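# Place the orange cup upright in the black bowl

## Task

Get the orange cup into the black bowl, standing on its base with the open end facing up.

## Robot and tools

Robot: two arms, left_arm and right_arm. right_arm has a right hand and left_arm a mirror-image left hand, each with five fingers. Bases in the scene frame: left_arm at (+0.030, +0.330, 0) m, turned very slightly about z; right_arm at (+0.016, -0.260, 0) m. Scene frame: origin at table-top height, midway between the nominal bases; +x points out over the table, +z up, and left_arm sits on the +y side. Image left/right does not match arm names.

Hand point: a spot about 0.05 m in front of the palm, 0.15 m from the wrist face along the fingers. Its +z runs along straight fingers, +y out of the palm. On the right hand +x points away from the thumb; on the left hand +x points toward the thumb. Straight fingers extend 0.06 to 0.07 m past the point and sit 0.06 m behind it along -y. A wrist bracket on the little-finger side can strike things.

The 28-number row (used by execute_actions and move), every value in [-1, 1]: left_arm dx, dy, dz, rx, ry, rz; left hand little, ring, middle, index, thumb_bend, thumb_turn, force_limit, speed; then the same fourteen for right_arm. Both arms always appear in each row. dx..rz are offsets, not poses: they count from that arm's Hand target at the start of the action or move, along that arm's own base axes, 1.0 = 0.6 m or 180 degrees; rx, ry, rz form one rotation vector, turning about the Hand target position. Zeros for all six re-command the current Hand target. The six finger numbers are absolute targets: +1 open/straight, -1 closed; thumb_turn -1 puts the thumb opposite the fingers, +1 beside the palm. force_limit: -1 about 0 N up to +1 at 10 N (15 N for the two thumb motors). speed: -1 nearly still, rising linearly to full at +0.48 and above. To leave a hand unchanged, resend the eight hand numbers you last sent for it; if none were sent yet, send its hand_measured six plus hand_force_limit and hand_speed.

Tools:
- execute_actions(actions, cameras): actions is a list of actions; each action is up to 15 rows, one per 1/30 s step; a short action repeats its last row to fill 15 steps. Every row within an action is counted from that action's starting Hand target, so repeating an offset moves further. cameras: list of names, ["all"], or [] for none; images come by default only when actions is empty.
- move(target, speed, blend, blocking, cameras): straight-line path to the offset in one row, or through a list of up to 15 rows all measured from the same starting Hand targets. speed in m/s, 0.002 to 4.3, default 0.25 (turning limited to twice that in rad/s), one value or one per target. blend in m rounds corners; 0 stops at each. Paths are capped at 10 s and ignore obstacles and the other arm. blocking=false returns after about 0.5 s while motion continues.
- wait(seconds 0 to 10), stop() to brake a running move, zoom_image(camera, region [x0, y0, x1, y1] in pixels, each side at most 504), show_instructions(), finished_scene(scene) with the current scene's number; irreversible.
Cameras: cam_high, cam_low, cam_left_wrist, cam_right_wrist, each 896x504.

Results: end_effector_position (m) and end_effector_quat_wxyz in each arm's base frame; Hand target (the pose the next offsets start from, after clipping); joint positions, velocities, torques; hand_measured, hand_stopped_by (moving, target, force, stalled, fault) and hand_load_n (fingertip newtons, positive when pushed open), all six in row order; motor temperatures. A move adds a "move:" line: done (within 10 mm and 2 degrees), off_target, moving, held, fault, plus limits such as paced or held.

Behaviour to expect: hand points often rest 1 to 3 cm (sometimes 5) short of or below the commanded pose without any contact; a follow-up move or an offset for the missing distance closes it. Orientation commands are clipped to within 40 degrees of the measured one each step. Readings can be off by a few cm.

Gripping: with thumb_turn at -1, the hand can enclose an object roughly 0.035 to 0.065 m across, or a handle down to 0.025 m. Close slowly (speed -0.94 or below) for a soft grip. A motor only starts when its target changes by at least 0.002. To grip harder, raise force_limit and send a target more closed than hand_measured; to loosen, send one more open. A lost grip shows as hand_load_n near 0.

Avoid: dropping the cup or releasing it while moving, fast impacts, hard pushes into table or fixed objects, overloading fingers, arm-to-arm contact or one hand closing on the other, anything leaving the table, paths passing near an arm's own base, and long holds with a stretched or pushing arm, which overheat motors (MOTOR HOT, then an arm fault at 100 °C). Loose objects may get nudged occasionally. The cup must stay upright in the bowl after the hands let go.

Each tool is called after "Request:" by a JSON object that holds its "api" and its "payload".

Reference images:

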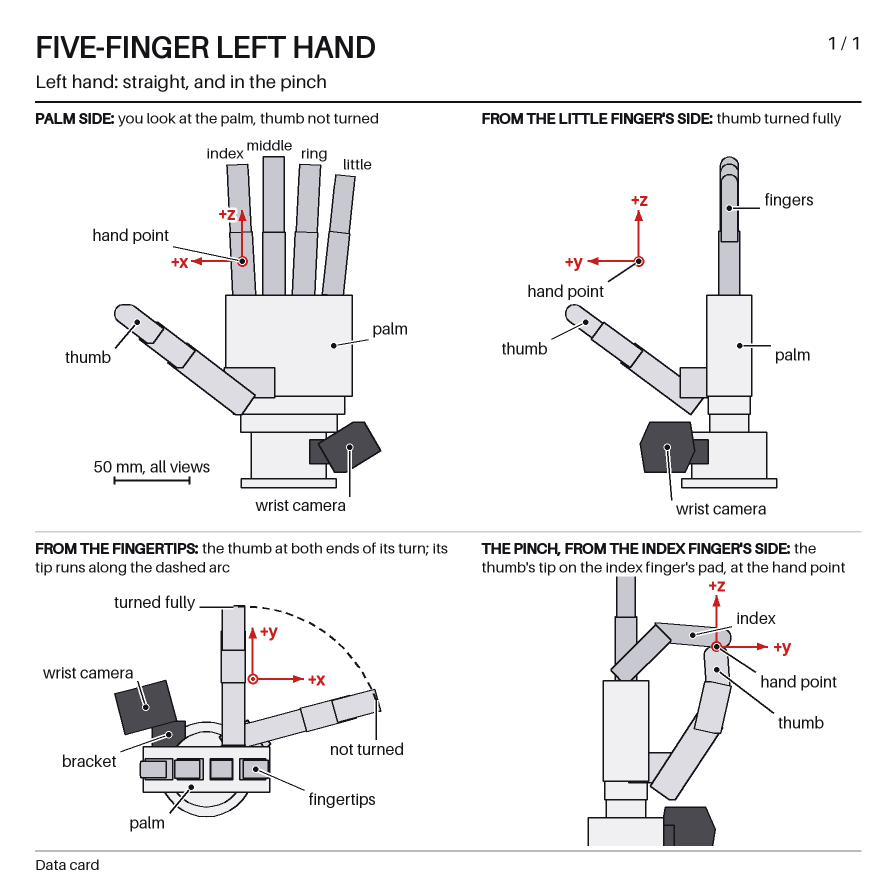

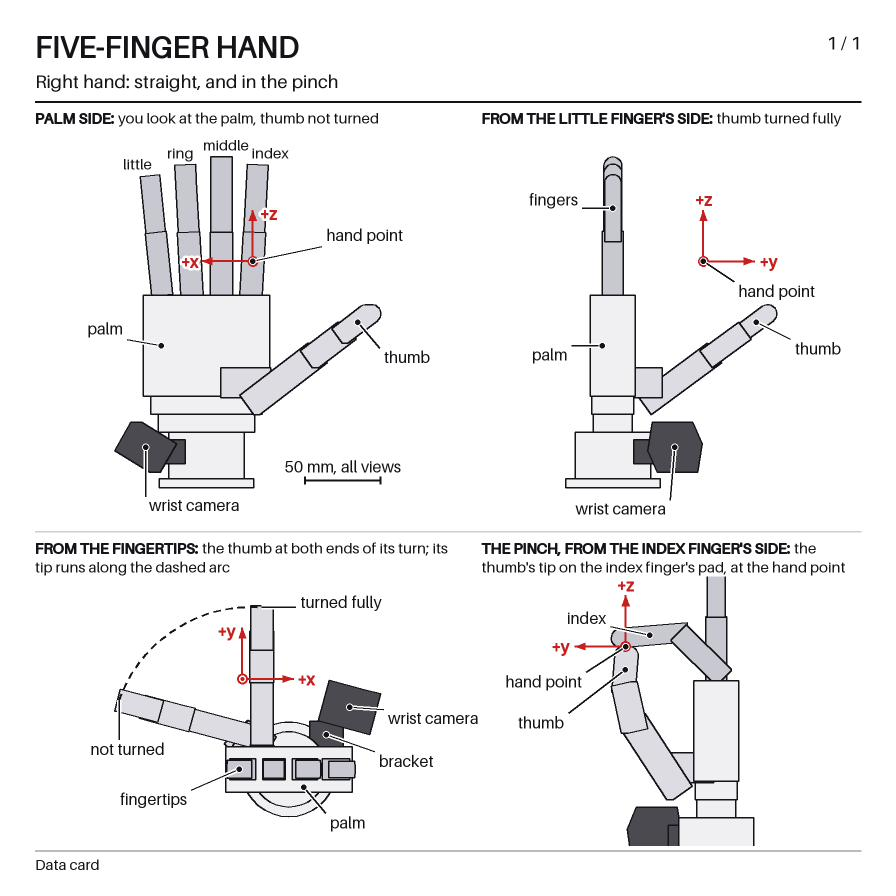

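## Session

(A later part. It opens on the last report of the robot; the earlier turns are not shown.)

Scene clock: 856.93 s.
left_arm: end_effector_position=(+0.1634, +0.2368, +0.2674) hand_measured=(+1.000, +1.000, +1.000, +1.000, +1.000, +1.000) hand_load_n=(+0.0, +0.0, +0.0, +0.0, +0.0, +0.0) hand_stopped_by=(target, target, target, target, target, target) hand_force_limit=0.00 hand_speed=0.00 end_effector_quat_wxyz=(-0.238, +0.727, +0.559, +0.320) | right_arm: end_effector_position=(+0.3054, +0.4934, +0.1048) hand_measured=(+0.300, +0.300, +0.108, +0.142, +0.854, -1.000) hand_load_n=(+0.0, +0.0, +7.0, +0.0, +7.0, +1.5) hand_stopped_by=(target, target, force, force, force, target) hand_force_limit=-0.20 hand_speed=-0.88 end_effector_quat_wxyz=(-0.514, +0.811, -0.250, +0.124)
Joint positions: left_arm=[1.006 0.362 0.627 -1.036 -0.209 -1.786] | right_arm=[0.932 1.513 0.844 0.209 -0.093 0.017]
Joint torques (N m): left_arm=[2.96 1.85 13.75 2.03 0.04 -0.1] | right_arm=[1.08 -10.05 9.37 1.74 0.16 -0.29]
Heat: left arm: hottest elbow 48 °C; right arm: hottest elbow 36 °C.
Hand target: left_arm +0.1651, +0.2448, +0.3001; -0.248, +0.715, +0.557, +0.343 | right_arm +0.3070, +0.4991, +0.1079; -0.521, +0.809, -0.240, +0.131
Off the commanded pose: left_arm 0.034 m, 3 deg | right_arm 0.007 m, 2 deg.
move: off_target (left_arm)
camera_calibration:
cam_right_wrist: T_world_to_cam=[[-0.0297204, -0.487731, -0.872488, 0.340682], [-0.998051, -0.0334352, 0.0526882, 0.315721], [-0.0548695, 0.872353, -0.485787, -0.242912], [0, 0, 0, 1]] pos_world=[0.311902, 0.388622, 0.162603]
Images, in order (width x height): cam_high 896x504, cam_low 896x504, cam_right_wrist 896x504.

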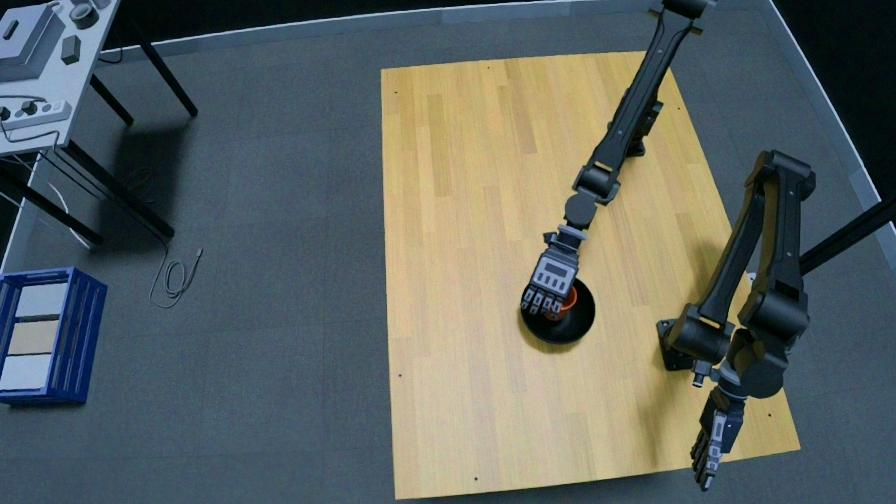

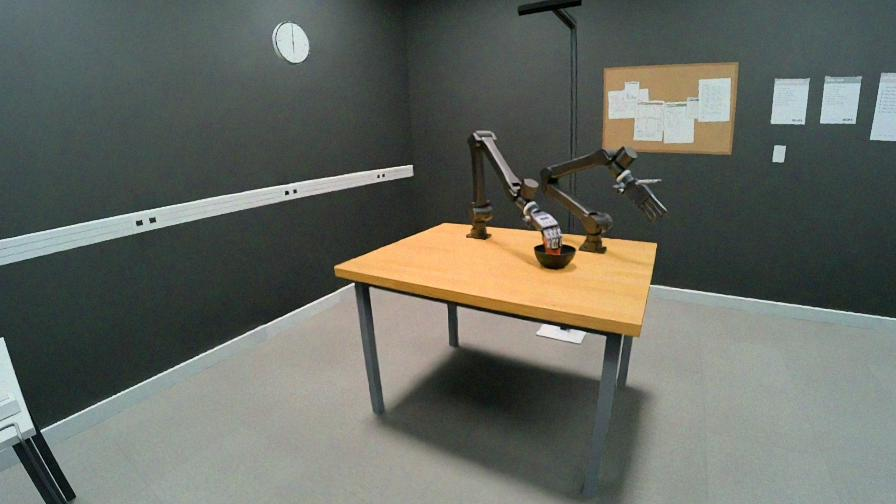

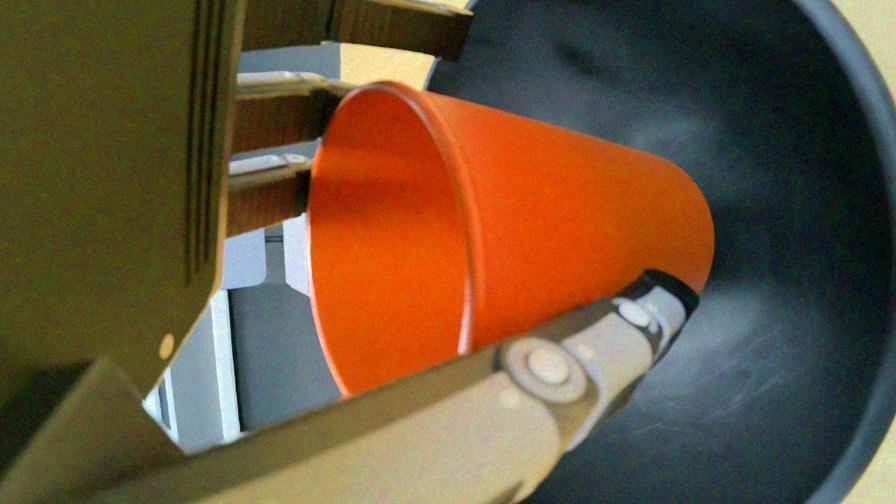

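Request:
{"api": "move", "payload": {"target": [[0,0,0,0,0,0,1,1,1,1,1,1,0,0, -0.0067,0.0115,-0.022,0,0,0,0.3,0.3,-0.2,-0.2,-0.2,-1,-0.2,-0.88]], "speed": [0.06], "cameras": ["cam_right_wrist","cam_low","cam_high"]}}

Request:
{"api": "zoom_image", "payload": {"camera": "cam_low", "region": [520, 180, 600, 280]}}

Request:
{"api": "zoom_image", "payload": {"camera": "cam_high", "region": [510, 240, 610, 360]}}

Scene clock: 871.80 s.
left_arm: end_effector_position=(+0.1634, +0.2368, +0.2674) hand_measured=(+1.000, +1.000, +1.000, +1.000, +1.000, +1.000) hand_load_n=(+0.0, +0.0, +0.0, +0.0, +0.0, +0.0) hand_stopped_by=(target, target, target, target, target, target) hand_force_limit=0.00 hand_speed=0.00 end_effector_quat_wxyz=(-0.238, +0.727, +0.559, +0.320) | right_arm: end_effector_position=(+0.3037, +0.4986, +0.0910) hand_measured=(+0.300, +0.300, +0.108, +0.142, +0.854, -1.000) hand_load_n=(+0.0, +0.0, +6.5, +0.0, +7.0, +1.5) hand_stopped_by=(target, target, force, force, force, target) hand_force_limit=-0.20 hand_speed=-0.88 end_effector_quat_wxyz=(-0.513, +0.812, -0.249, +0.127)
Joint positions: left_arm=[1.006 0.362 0.627 -1.036 -0.209 -1.786] | right_arm=[0.944 1.547 0.838 0.249 -0.078 0.016]
Joint torques (N m): left_arm=[2.96 1.9 13.79 2.07 0.02 -0.09] | right_arm=[1.32 -10.29 9.18 1.74 0.16 -0.19]
Motor temperatures (°C): left_arm=[24 29 48 26 23 22] | right_arm=[30 29 34 23 24 22]
Heat: left arm: hottest elbow 48 °C; right arm: hottest elbow 34 °C.
Hand target: left_arm +0.1651, +0.2448, +0.3001; -0.248, +0.715, +0.557, +0.343 | right_arm +0.3031, +0.5059, +0.0947; -0.521, +0.809, -0.240, +0.131
Off the commanded pose: left_arm 0.034 m, 3 deg | right_arm 0.008 m, 1 deg.
move: off_target (left_arm)
camera_calibration:
cam_right_wrist: T_world_to_cam=[[-0.0252951, -0.49149, -0.870516, 0.331391], [-0.998338, -0.0326882, 0.047465, 0.315078], [-0.0517842, 0.870269, -0.489847, -0.253774], [0, 0, 0, 1]] pos_world=[0.309795, 0.394026, 0.149216]
Images, in order (width x height): cam_high 896x504, cam_low 896x504, cam_right_wrist 896x504.

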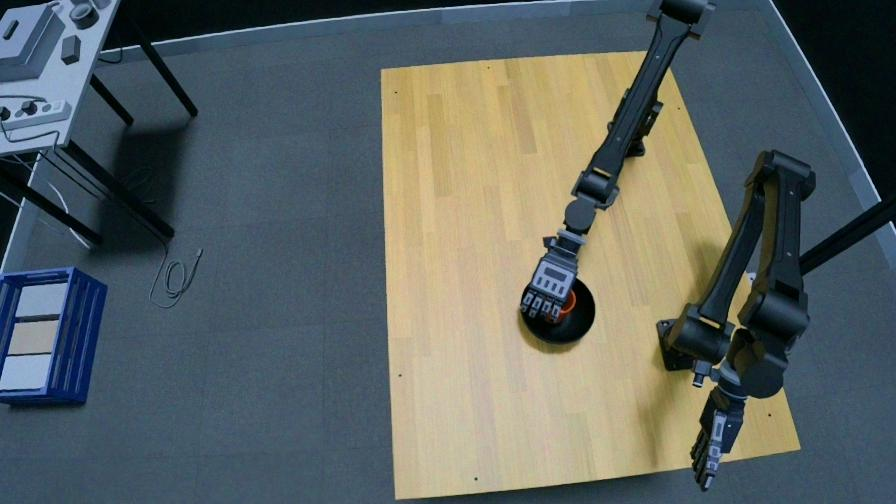

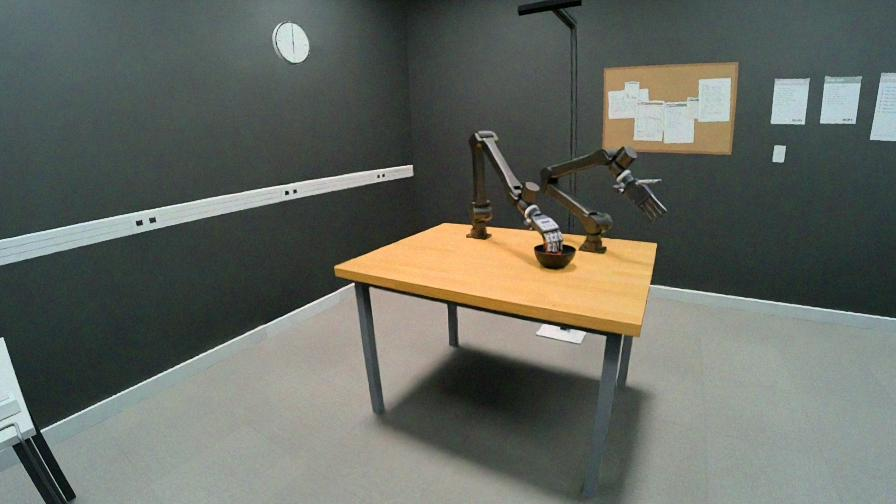

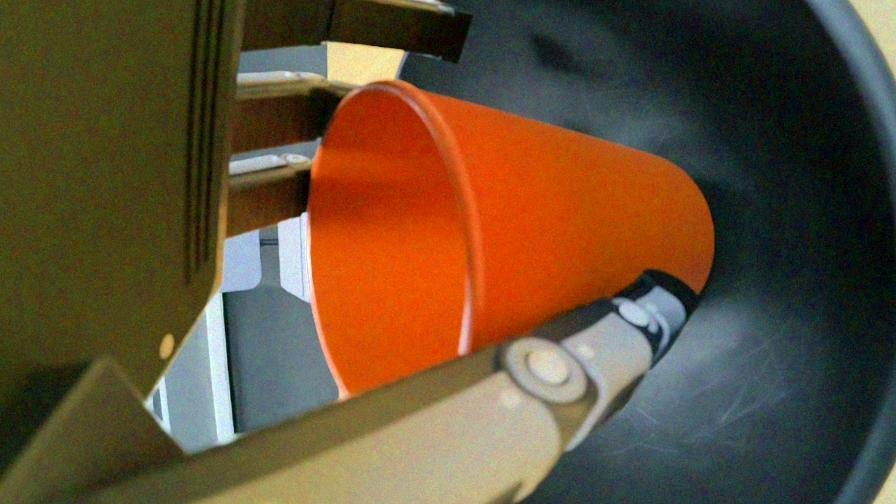

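Scaled by 5.040.

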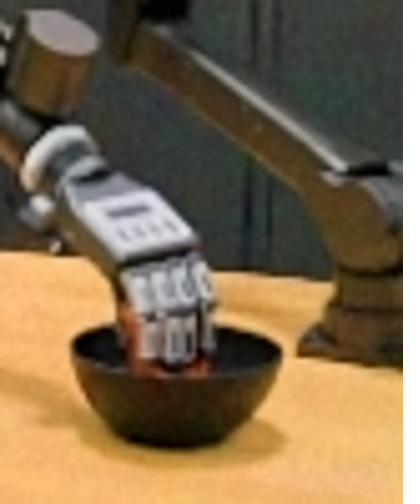

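Scaled by 4.200.

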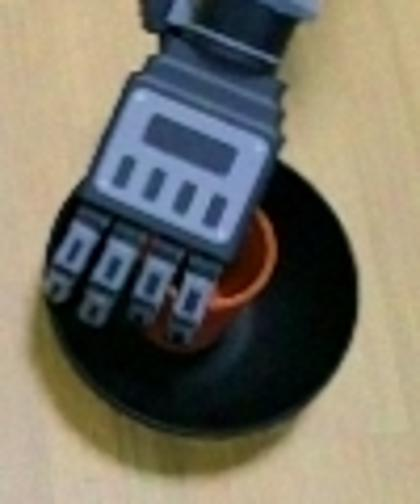

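Request:
{"api": "move", "payload": {"target": [[0,0,0,0,0,0,1,1,1,1,1,1,0,0, -0.005,0.008,-0.015,0,0,0,0.3,0.3,-0.2,-0.2,-0.2,-1,-0.2,-0.88]], "speed": [0.04], "cameras": ["cam_right_wrist","cam_low","cam_high"]}}

Request:
{"api": "zoom_image", "payload": {"camera": "cam_low", "region": [520, 180, 600, 280]}}

Request:
{"api": "zoom_image", "payload": {"camera": "cam_high", "region": [510, 240, 610, 360]}}

Scene clock: 888.23 s.
left_arm: end_effector_position=(+0.1634, +0.2368, +0.2674) hand_measured=(+1.000, +1.000, +1.000, +1.000, +1.000, +1.000) hand_load_n=(+0.0, +0.0, +0.0, +0.0, +0.0, +0.0) hand_stopped_by=(target, target, target, target, target, target) hand_force_limit=0.00 hand_speed=0.00 end_effector_quat_wxyz=(-0.238, +0.727, +0.559, +0.320) | right_arm: end_effector_position=(+0.3024, +0.5042, +0.0860) hand_measured=(+0.300, +0.300, +0.108, +0.142, +0.854, -1.000) hand_load_n=(-0.5, +0.0, +6.5, +0.0, +6.5, +1.5) hand_stopped_by=(target, target, force, force, force, target) hand_force_limit=-0.20 hand_speed=-0.88 end_effector_quat_wxyz=(-0.516, +0.810, -0.246, +0.129)
Joint positions: left_arm=[1.006 0.362 0.627 -1.036 -0.209 -1.786] | right_arm=[0.955 1.565 0.838 0.276 -0.067 0.016]
Joint torques (N m): left_arm=[2.73 2.02 13.85 1.95 0.02 -0.11] | right_arm=[1.38 -10.23 8.83 1.81 0.16 -0.13]
Heat: left arm: hottest elbow 48 °C; right arm: hottest elbow 34 °C.
Hand target: left_arm +0.1651, +0.2448, +0.3001; -0.248, +0.715, +0.557, +0.343 | right_arm +0.3000, +0.5108, +0.0858; -0.521, +0.809, -0.240, +0.131
Off the commanded pose: left_arm 0.034 m, 3 deg | right_arm 0.007 m, 1 deg.
move: off_target (left_arm)
camera_calibration:
cam_right_wrist: T_world_to_cam=[[-0.0164539, -0.487884, -0.872753, 0.325581], [-0.998677, -0.0345113, 0.0381204, 0.315987], [-0.0487182, 0.872226, -0.486671, -0.263431], [0, 0, 0, 1]] pos_world=[0.308092, 0.399522, 0.143902]
Images, in order (width x height): cam_high 896x504, cam_low 896x504, cam_right_wrist 896x504.

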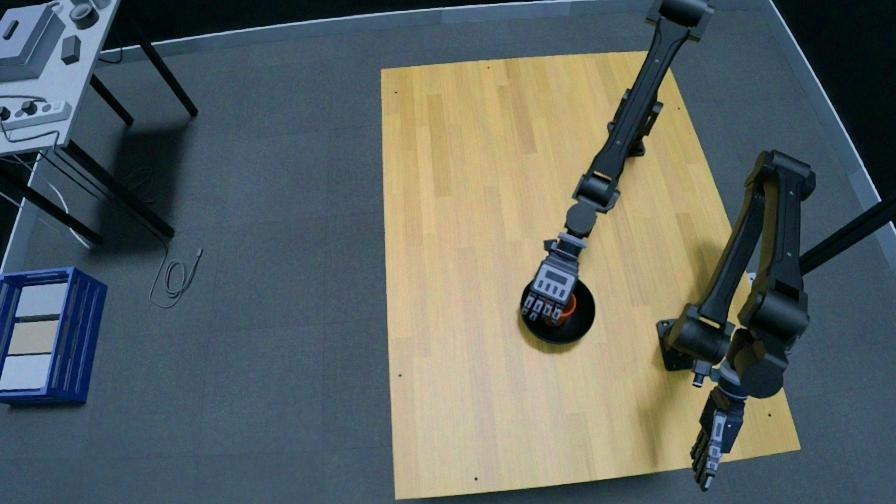

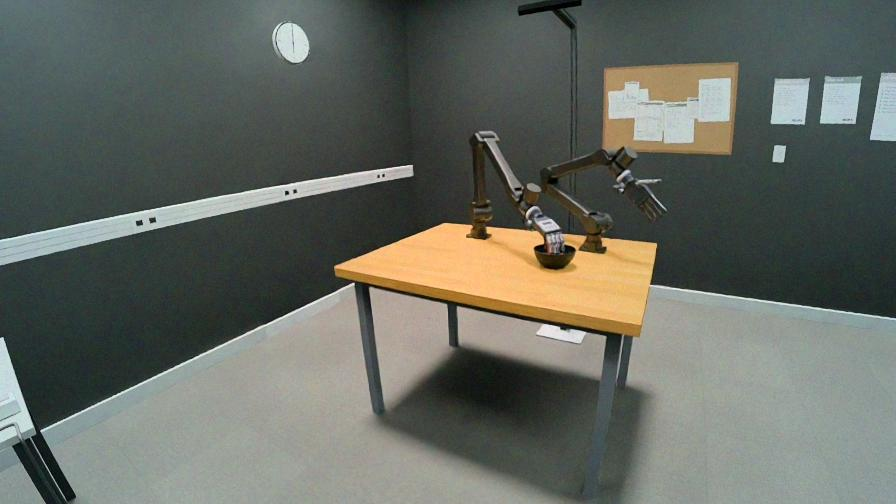

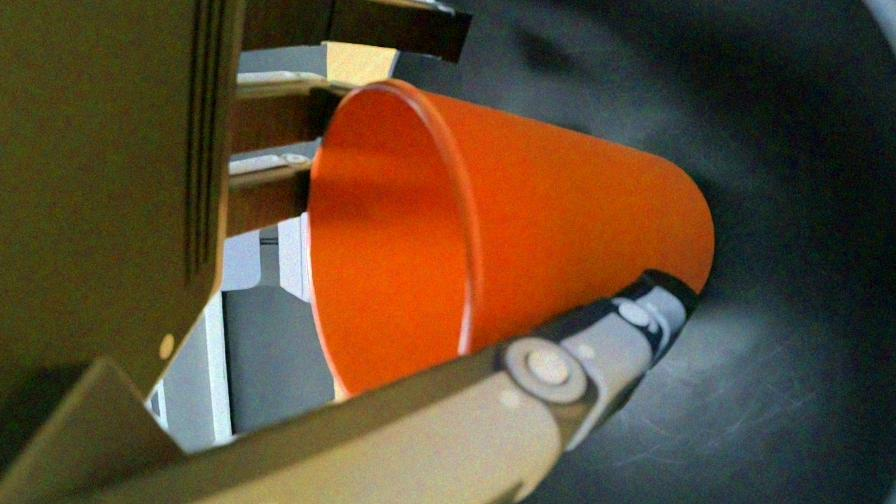

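Scaled by 5.040.

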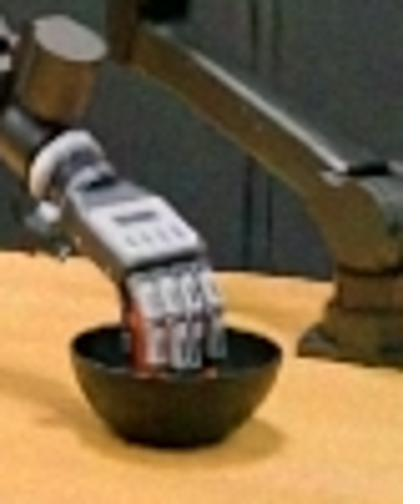

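Scaled by 4.200.

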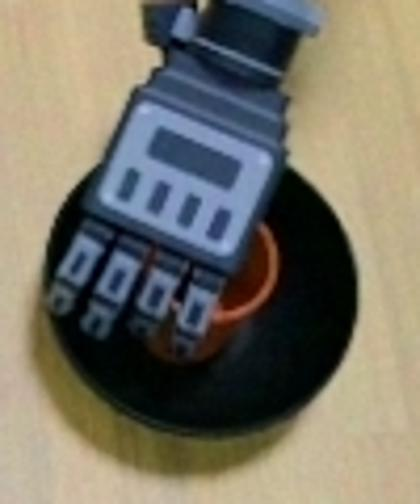

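Request:
{"api": "move", "payload": {"target": [[0,0,0,0,0,0,1,1,1,1,1,1,0,0, 0,-0.003,-0.012,0,0,0,0.3,0.3,-0.2,-0.2,-0.2,-1,-0.2,-0.88]], "speed": [0.03], "cameras": ["cam_right_wrist","cam_high"]}}

Scene clock: 896.30 s.
left_arm: end_effector_position=(+0.1634, +0.2368, +0.2674) hand_measured=(+1.000, +1.000, +1.000, +1.000, +1.000, +1.000) hand_load_n=(+0.0, +0.0, +0.0, +0.0, +0.0, +0.0) hand_stopped_by=(target, target, target, target, target, target) hand_force_limit=0.00 hand_speed=0.00 end_effector_quat_wxyz=(-0.238, +0.727, +0.559, +0.320) | right_arm: end_effector_position=(+0.3029, +0.5049, +0.0848) hand_measured=(+0.300, +0.300, +0.108, +0.142, +0.854, -1.000) hand_load_n=(+0.0, +0.0, +7.0, +0.0, +7.0, +1.5) hand_stopped_by=(target, target, force, force, force, target) hand_force_limit=-0.20 hand_speed=-0.88 end_effector_quat_wxyz=(-0.521, +0.807, -0.245, +0.131)
Joint positions: left_arm=[1.006 0.362 0.627 -1.036 -0.209 -1.786] | right_arm=[0.955 1.571 0.83 0.303 -0.067 0.016]
Joint torques (N m): left_arm=[2.9 1.9 13.79 2.02 0.02 -0.09] | right_arm=[1.32 -9.58 8.53 1.65 0.09 -0.14]
Heat: left arm: hottest elbow 48 °C; right arm: hottest elbow 34 °C.
Hand target: left_arm +0.1651, +0.2448, +0.3001; -0.248, +0.715, +0.557, +0.343 | right_arm +0.3000, +0.5090, +0.0785; -0.521, +0.809, -0.240, +0.131
Off the commanded pose: left_arm 0.034 m, 3 deg | right_arm 0.008 m, 1 deg.
move: off_target (left_arm)
camera_calibration:
cam_right_wrist: T_world_to_cam=[[-0.00973119, -0.478315, -0.878134, 0.318454], [-0.998938, -0.0349059, 0.0300829, 0.317448], [-0.0450412, 0.877494, -0.477468, -0.269187], [0, 0, 0, 1]] pos_world=[0.308085, 0.399613, 0.141567]
Images, in order (width x height): cam_high 896x504, cam_right_wrist 896x504.

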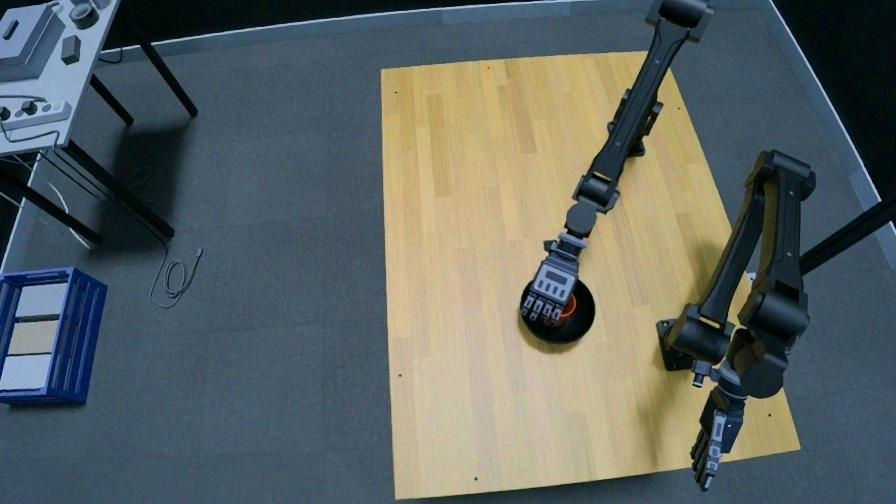

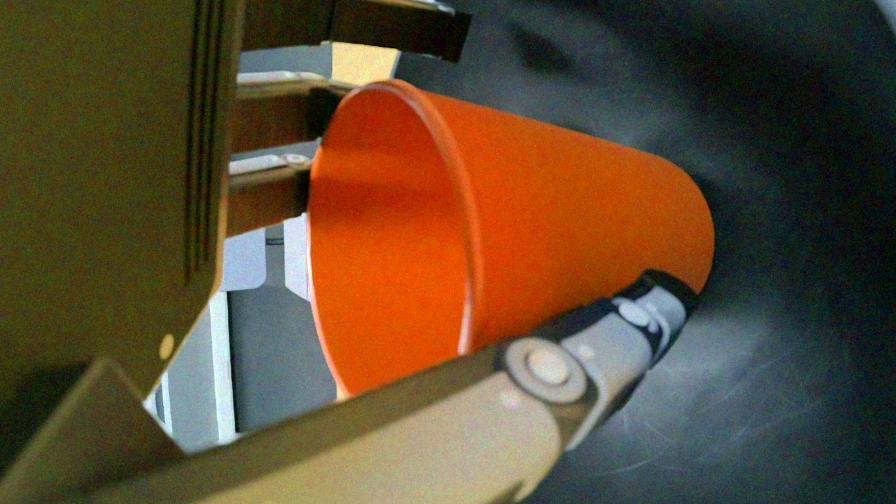

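Request:
{"api": "zoom_image", "payload": {"camera": "cam_high", "region": [510, 240, 610, 360]}}

Scaled by 4.200.

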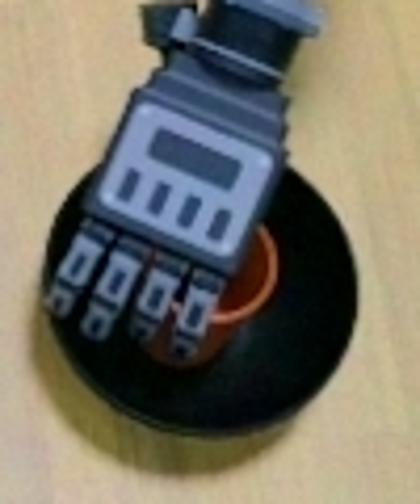

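Request:
{"api": "move", "payload": {"target": [[0,0,0,0,0,0,1,1,1,1,1,1,0,0, 0,0,0,0,0,0,0.3,0.3,0.35,0.35,1,-1,-0.2,-0.9]], "speed": [0.03], "cameras": ["cam_right_wrist","cam_high"]}}

Request:
{"api": "zoom_image", "payload": {"camera": "cam_high", "region": [510, 240, 610, 360]}}

Scene clock: 915.90 s.
left_arm: end_effector_position=(+0.1634, +0.2368, +0.2674) hand_measured=(+1.000, +1.000, +1.000, +1.000, +1.000, +1.000) hand_load_n=(+0.0, +0.0, +0.0, +0.0, +0.0, +0.0) hand_stopped_by=(target, target, target, target, target, target) hand_force_limit=0.00 hand_speed=0.00 end_effector_quat_wxyz=(-0.238, +0.727, +0.559, +0.320) | right_arm: end_effector_position=(+0.3029, +0.5050, +0.0849) hand_measured=(+0.300, +0.300, +0.350, +0.350, +1.000, -1.000) hand_load_n=(-0.5, +0.0, +0.0, -0.5, +0.0, +0.0) hand_stopped_by=(target, target, target, target, target, target) hand_force_limit=-0.20 hand_speed=-0.90 end_effector_quat_wxyz=(-0.521, +0.807, -0.245, +0.131)
Joint positions: left_arm=[1.006 0.362 0.627 -1.036 -0.209 -1.786] | right_arm=[0.955 1.571 0.83 0.304 -0.067 0.016]
Joint torques (N m): left_arm=[2.78 1.67 13.81 2.09 0.02 -0.11] | right_arm=[1.26 -9.64 8.47 1.62 0.09 -0.14]
Heat: left arm: hottest elbow 48 °C; right arm: hottest elbow 34 °C.
Hand target: left_arm +0.1651, +0.2448, +0.3001; -0.248, +0.715, +0.557, +0.343 | right_arm +0.3000, +0.5090, +0.0786; -0.521, +0.809, -0.240, +0.131
Off the commanded pose: left_arm 0.034 m, 3 deg | right_arm 0.008 m, 1 deg.
move: off_target (left_arm)
camera_calibration:
cam_right_wrist: T_world_to_cam=[[-0.00932488, -0.477782, -0.878429, 0.318245], [-0.998955, -0.0348553, 0.0295623, 0.317603], [-0.0447422, 0.877786, -0.476958, -0.269417], [0, 0, 0, 1]] pos_world=[0.308185, 0.399612, 0.141666]
Images, in order (width x height): cam_high 896x504, cam_right_wrist 896x504.

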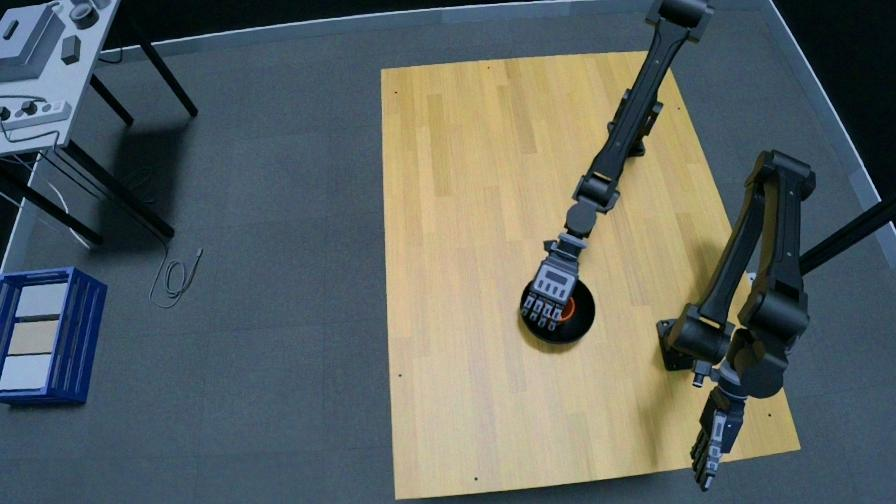

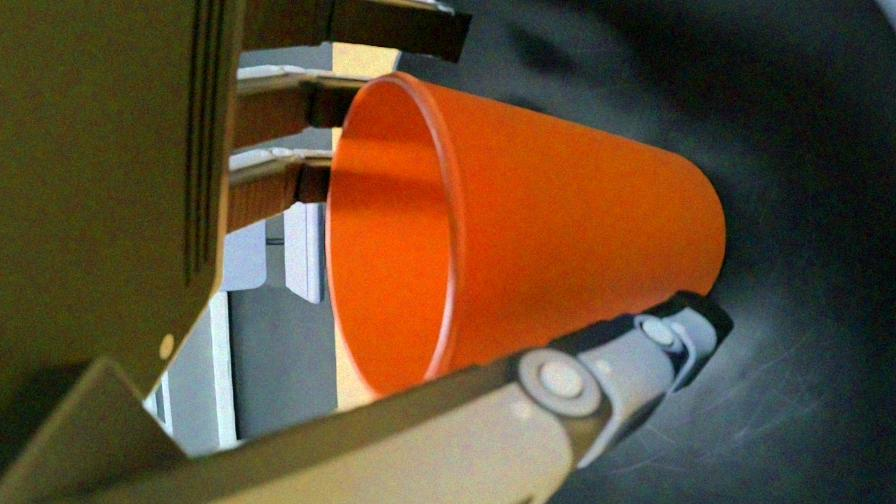

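Scaled by 4.200.

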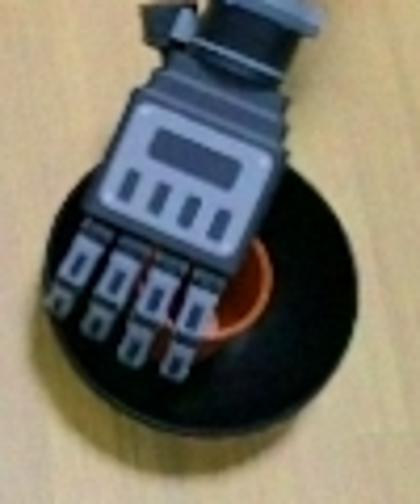

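Request:
{"api": "move", "payload": {"target": [[0,0,0,0,0,0,1,1,1,1,1,1,0,0, 0,0,0,0,0,0,0.7,0.7,0.7,0.7,1,1,-0.2,-0.7]], "speed": [0.03], "cameras": ["cam_right_wrist","cam_high"]}}

Scene clock: 930.67 s.
left_arm: end_effector_position=(+0.1634, +0.2368, +0.2674) hand_measured=(+1.000, +1.000, +1.000, +1.000, +1.000, +1.000) hand_load_n=(+0.0, +0.0, -0.5, +0.0, +0.0, -0.5) hand_stopped_by=(target, target, target, target, target, target) hand_force_limit=0.00 hand_speed=0.00 end_effector_quat_wxyz=(-0.238, +0.727, +0.559, +0.320) | right_arm: end_effector_position=(+0.3003, +0.5025, +0.0770) hand_measured=(+0.700, +0.700, +0.700, +0.700, +1.000, +1.000) hand_load_n=(+0.0, +0.0, +0.0, +0.0, +0.0, +0.0) hand_stopped_by=(target, target, target, target, target, target) hand_force_limit=-0.20 hand_speed=-0.70 end_effector_quat_wxyz=(-0.515, +0.811, -0.246, +0.129)
Joint positions: left_arm=[1.006 0.362 0.627 -1.036 -0.209 -1.786] | right_arm=[0.956 1.578 0.823 0.304 -0.067 0.016]
Joint torques (N m): left_arm=[2.84 2.02 13.81 2.06 0.03 -0.1] | right_arm=[1.2 -10.29 9.03 1.63 0.09 -0.13]
Heat: left arm: hottest elbow 48 °C; right arm: hottest elbow 34 °C.
Hand target: left_arm +0.1651, +0.2448, +0.3001; -0.248, +0.715, +0.557, +0.343 | right_arm +0.3000, +0.5090, +0.0785; -0.521, +0.809, -0.240, +0.131
Off the commanded pose: left_arm 0.034 m, 3 deg | right_arm 0.007 m, 1 deg.
move: off_target (left_arm)
camera_calibration:
cam_right_wrist: T_world_to_cam=[[-0.0163172, -0.488405, -0.872465, 0.317081], [-0.99862, -0.0356011, 0.0386061, 0.314724], [-0.0499161, 0.871891, -0.48715, -0.265807], [0, 0, 0, 1]] pos_world=[0.306196, 0.397823, 0.135004]
Images, in order (width x height): cam_high 896x504, cam_right_wrist 896x504.

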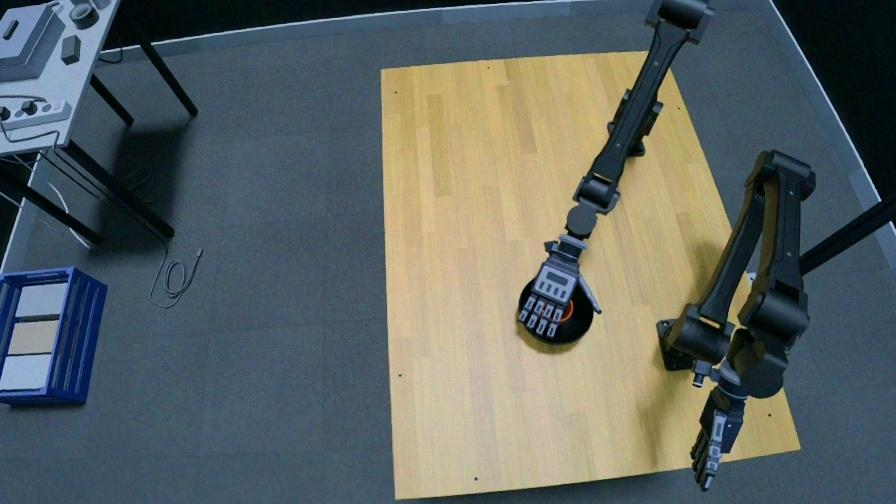

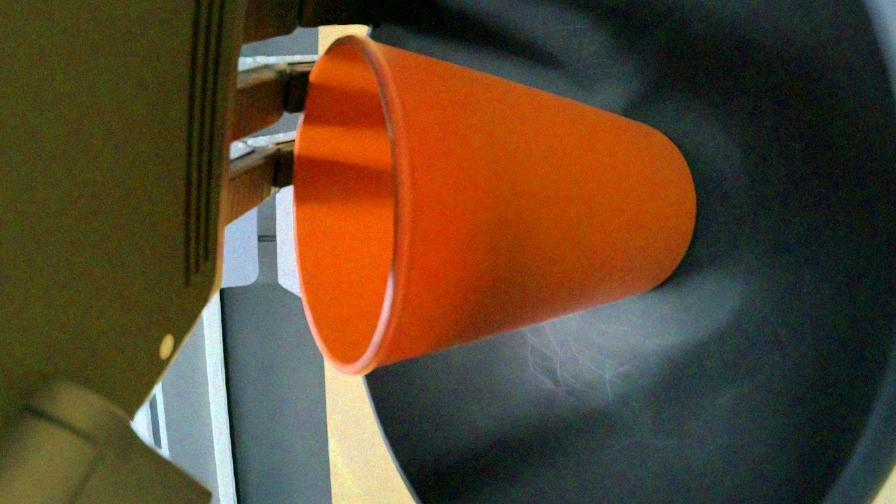

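Request:
{"api": "move", "payload": {"target": [[0,0,0,0,0,0,1,1,1,1,1,1,0,0, 0.01,0.02,0.23,0,0,0,0.7,0.7,0.7,0.7,1,1,-0.2,-0.7]], "speed": [0.2], "cameras": ["cam_right_wrist","cam_high","cam_low"]}}

Request:
{"api": "zoom_image", "payload": {"camera": "cam_low", "region": [520, 180, 600, 280]}}

Scene clock: 938.53 s.
left_arm: end_effector_position=(+0.1634, +0.2368, +0.2674) hand_measured=(+1.000, +1.000, +1.000, +1.000, +1.000, +1.000) hand_load_n=(+0.0, +0.0, +0.0, +0.0, +0.0, +0.0) hand_stopped_by=(target, target, target, target, target, target) hand_force_limit=0.00 hand_speed=0.00 end_effector_quat_wxyz=(-0.238, +0.727, +0.559, +0.320) | right_arm: end_effector_position=(+0.3001, +0.5037, +0.1836) hand_measured=(+0.700, +0.700, +0.700, +0.700, +1.000, +1.000) hand_load_n=(-0.5, +0.0, +0.0, +0.0, +0.0, +0.0) hand_stopped_by=(target, target, target, target, target, target) hand_force_limit=-0.20 hand_speed=-0.70 end_effector_quat_wxyz=(-0.499, +0.821, -0.249, +0.123)
Joint positions: left_arm=[1.006 0.362 0.627 -1.036 -0.209 -1.786] | right_arm=[0.958 1.412 0.999 -0.081 -0.066 0.016]
Joint torques (N m): left_arm=[2.78 1.85 13.83 2.07 0.04 -0.1] | right_arm=[1.26 -10.75 14.87 0.83 0.17 -0.11]
Heat: left arm: hottest elbow 48 °C; right arm: hottest elbow 34 °C.
Hand target: left_arm +0.1651, +0.2448, +0.3001; -0.248, +0.715, +0.557, +0.343 | right_arm +0.3060, +0.5210, +0.2166; -0.521, +0.809, -0.240, +0.131
Off the commanded pose: left_arm 0.034 m, 3 deg | right_arm 0.038 m, 3 deg.
move: off_target (left_arm, right_arm)
camera_calibration:
cam_right_wrist: T_world_to_cam=[[-0.036205, -0.518096, -0.854556, 0.428206], [-0.997391, -0.0347076, 0.0632988, 0.305036], [-0.0624545, 0.854618, -0.515487, -0.197301], [0, 0, 0, 1]] pos_world=[0.307421, 0.401056, 0.244911]
Images, in order (width x height): cam_high 896x504, cam_low 896x504, cam_right_wrist 896x504.

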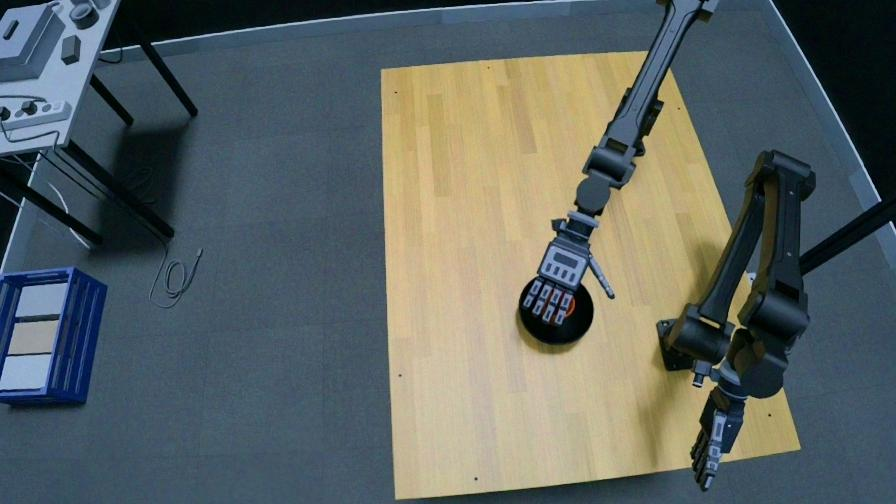

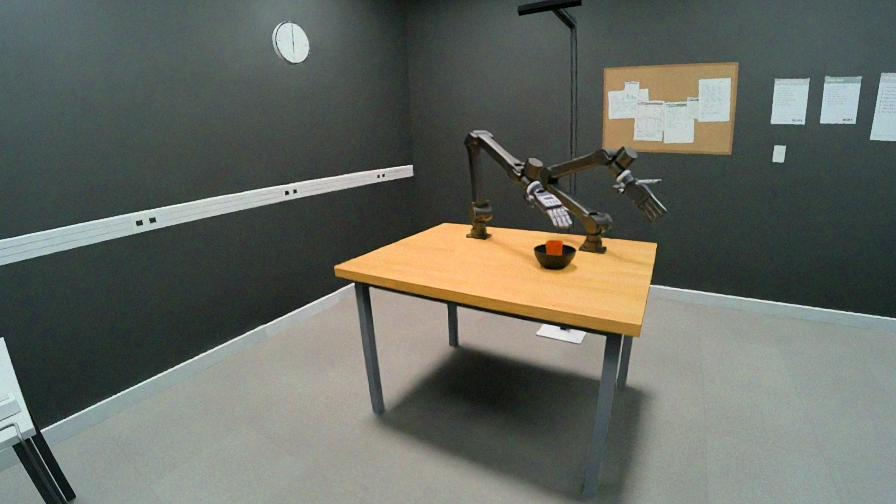

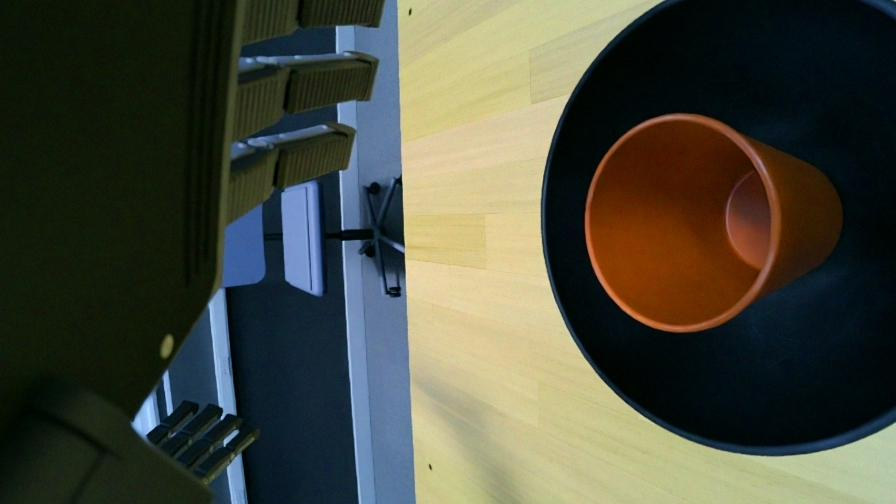

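Scaled by 5.040.

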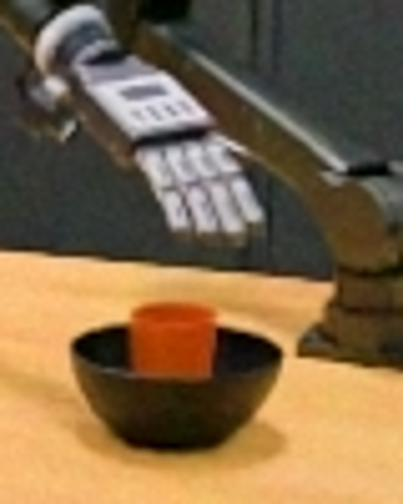

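Request:
{"api": "finished_scene", "payload": {"scene": 1}}

The scene is finished: the task was done.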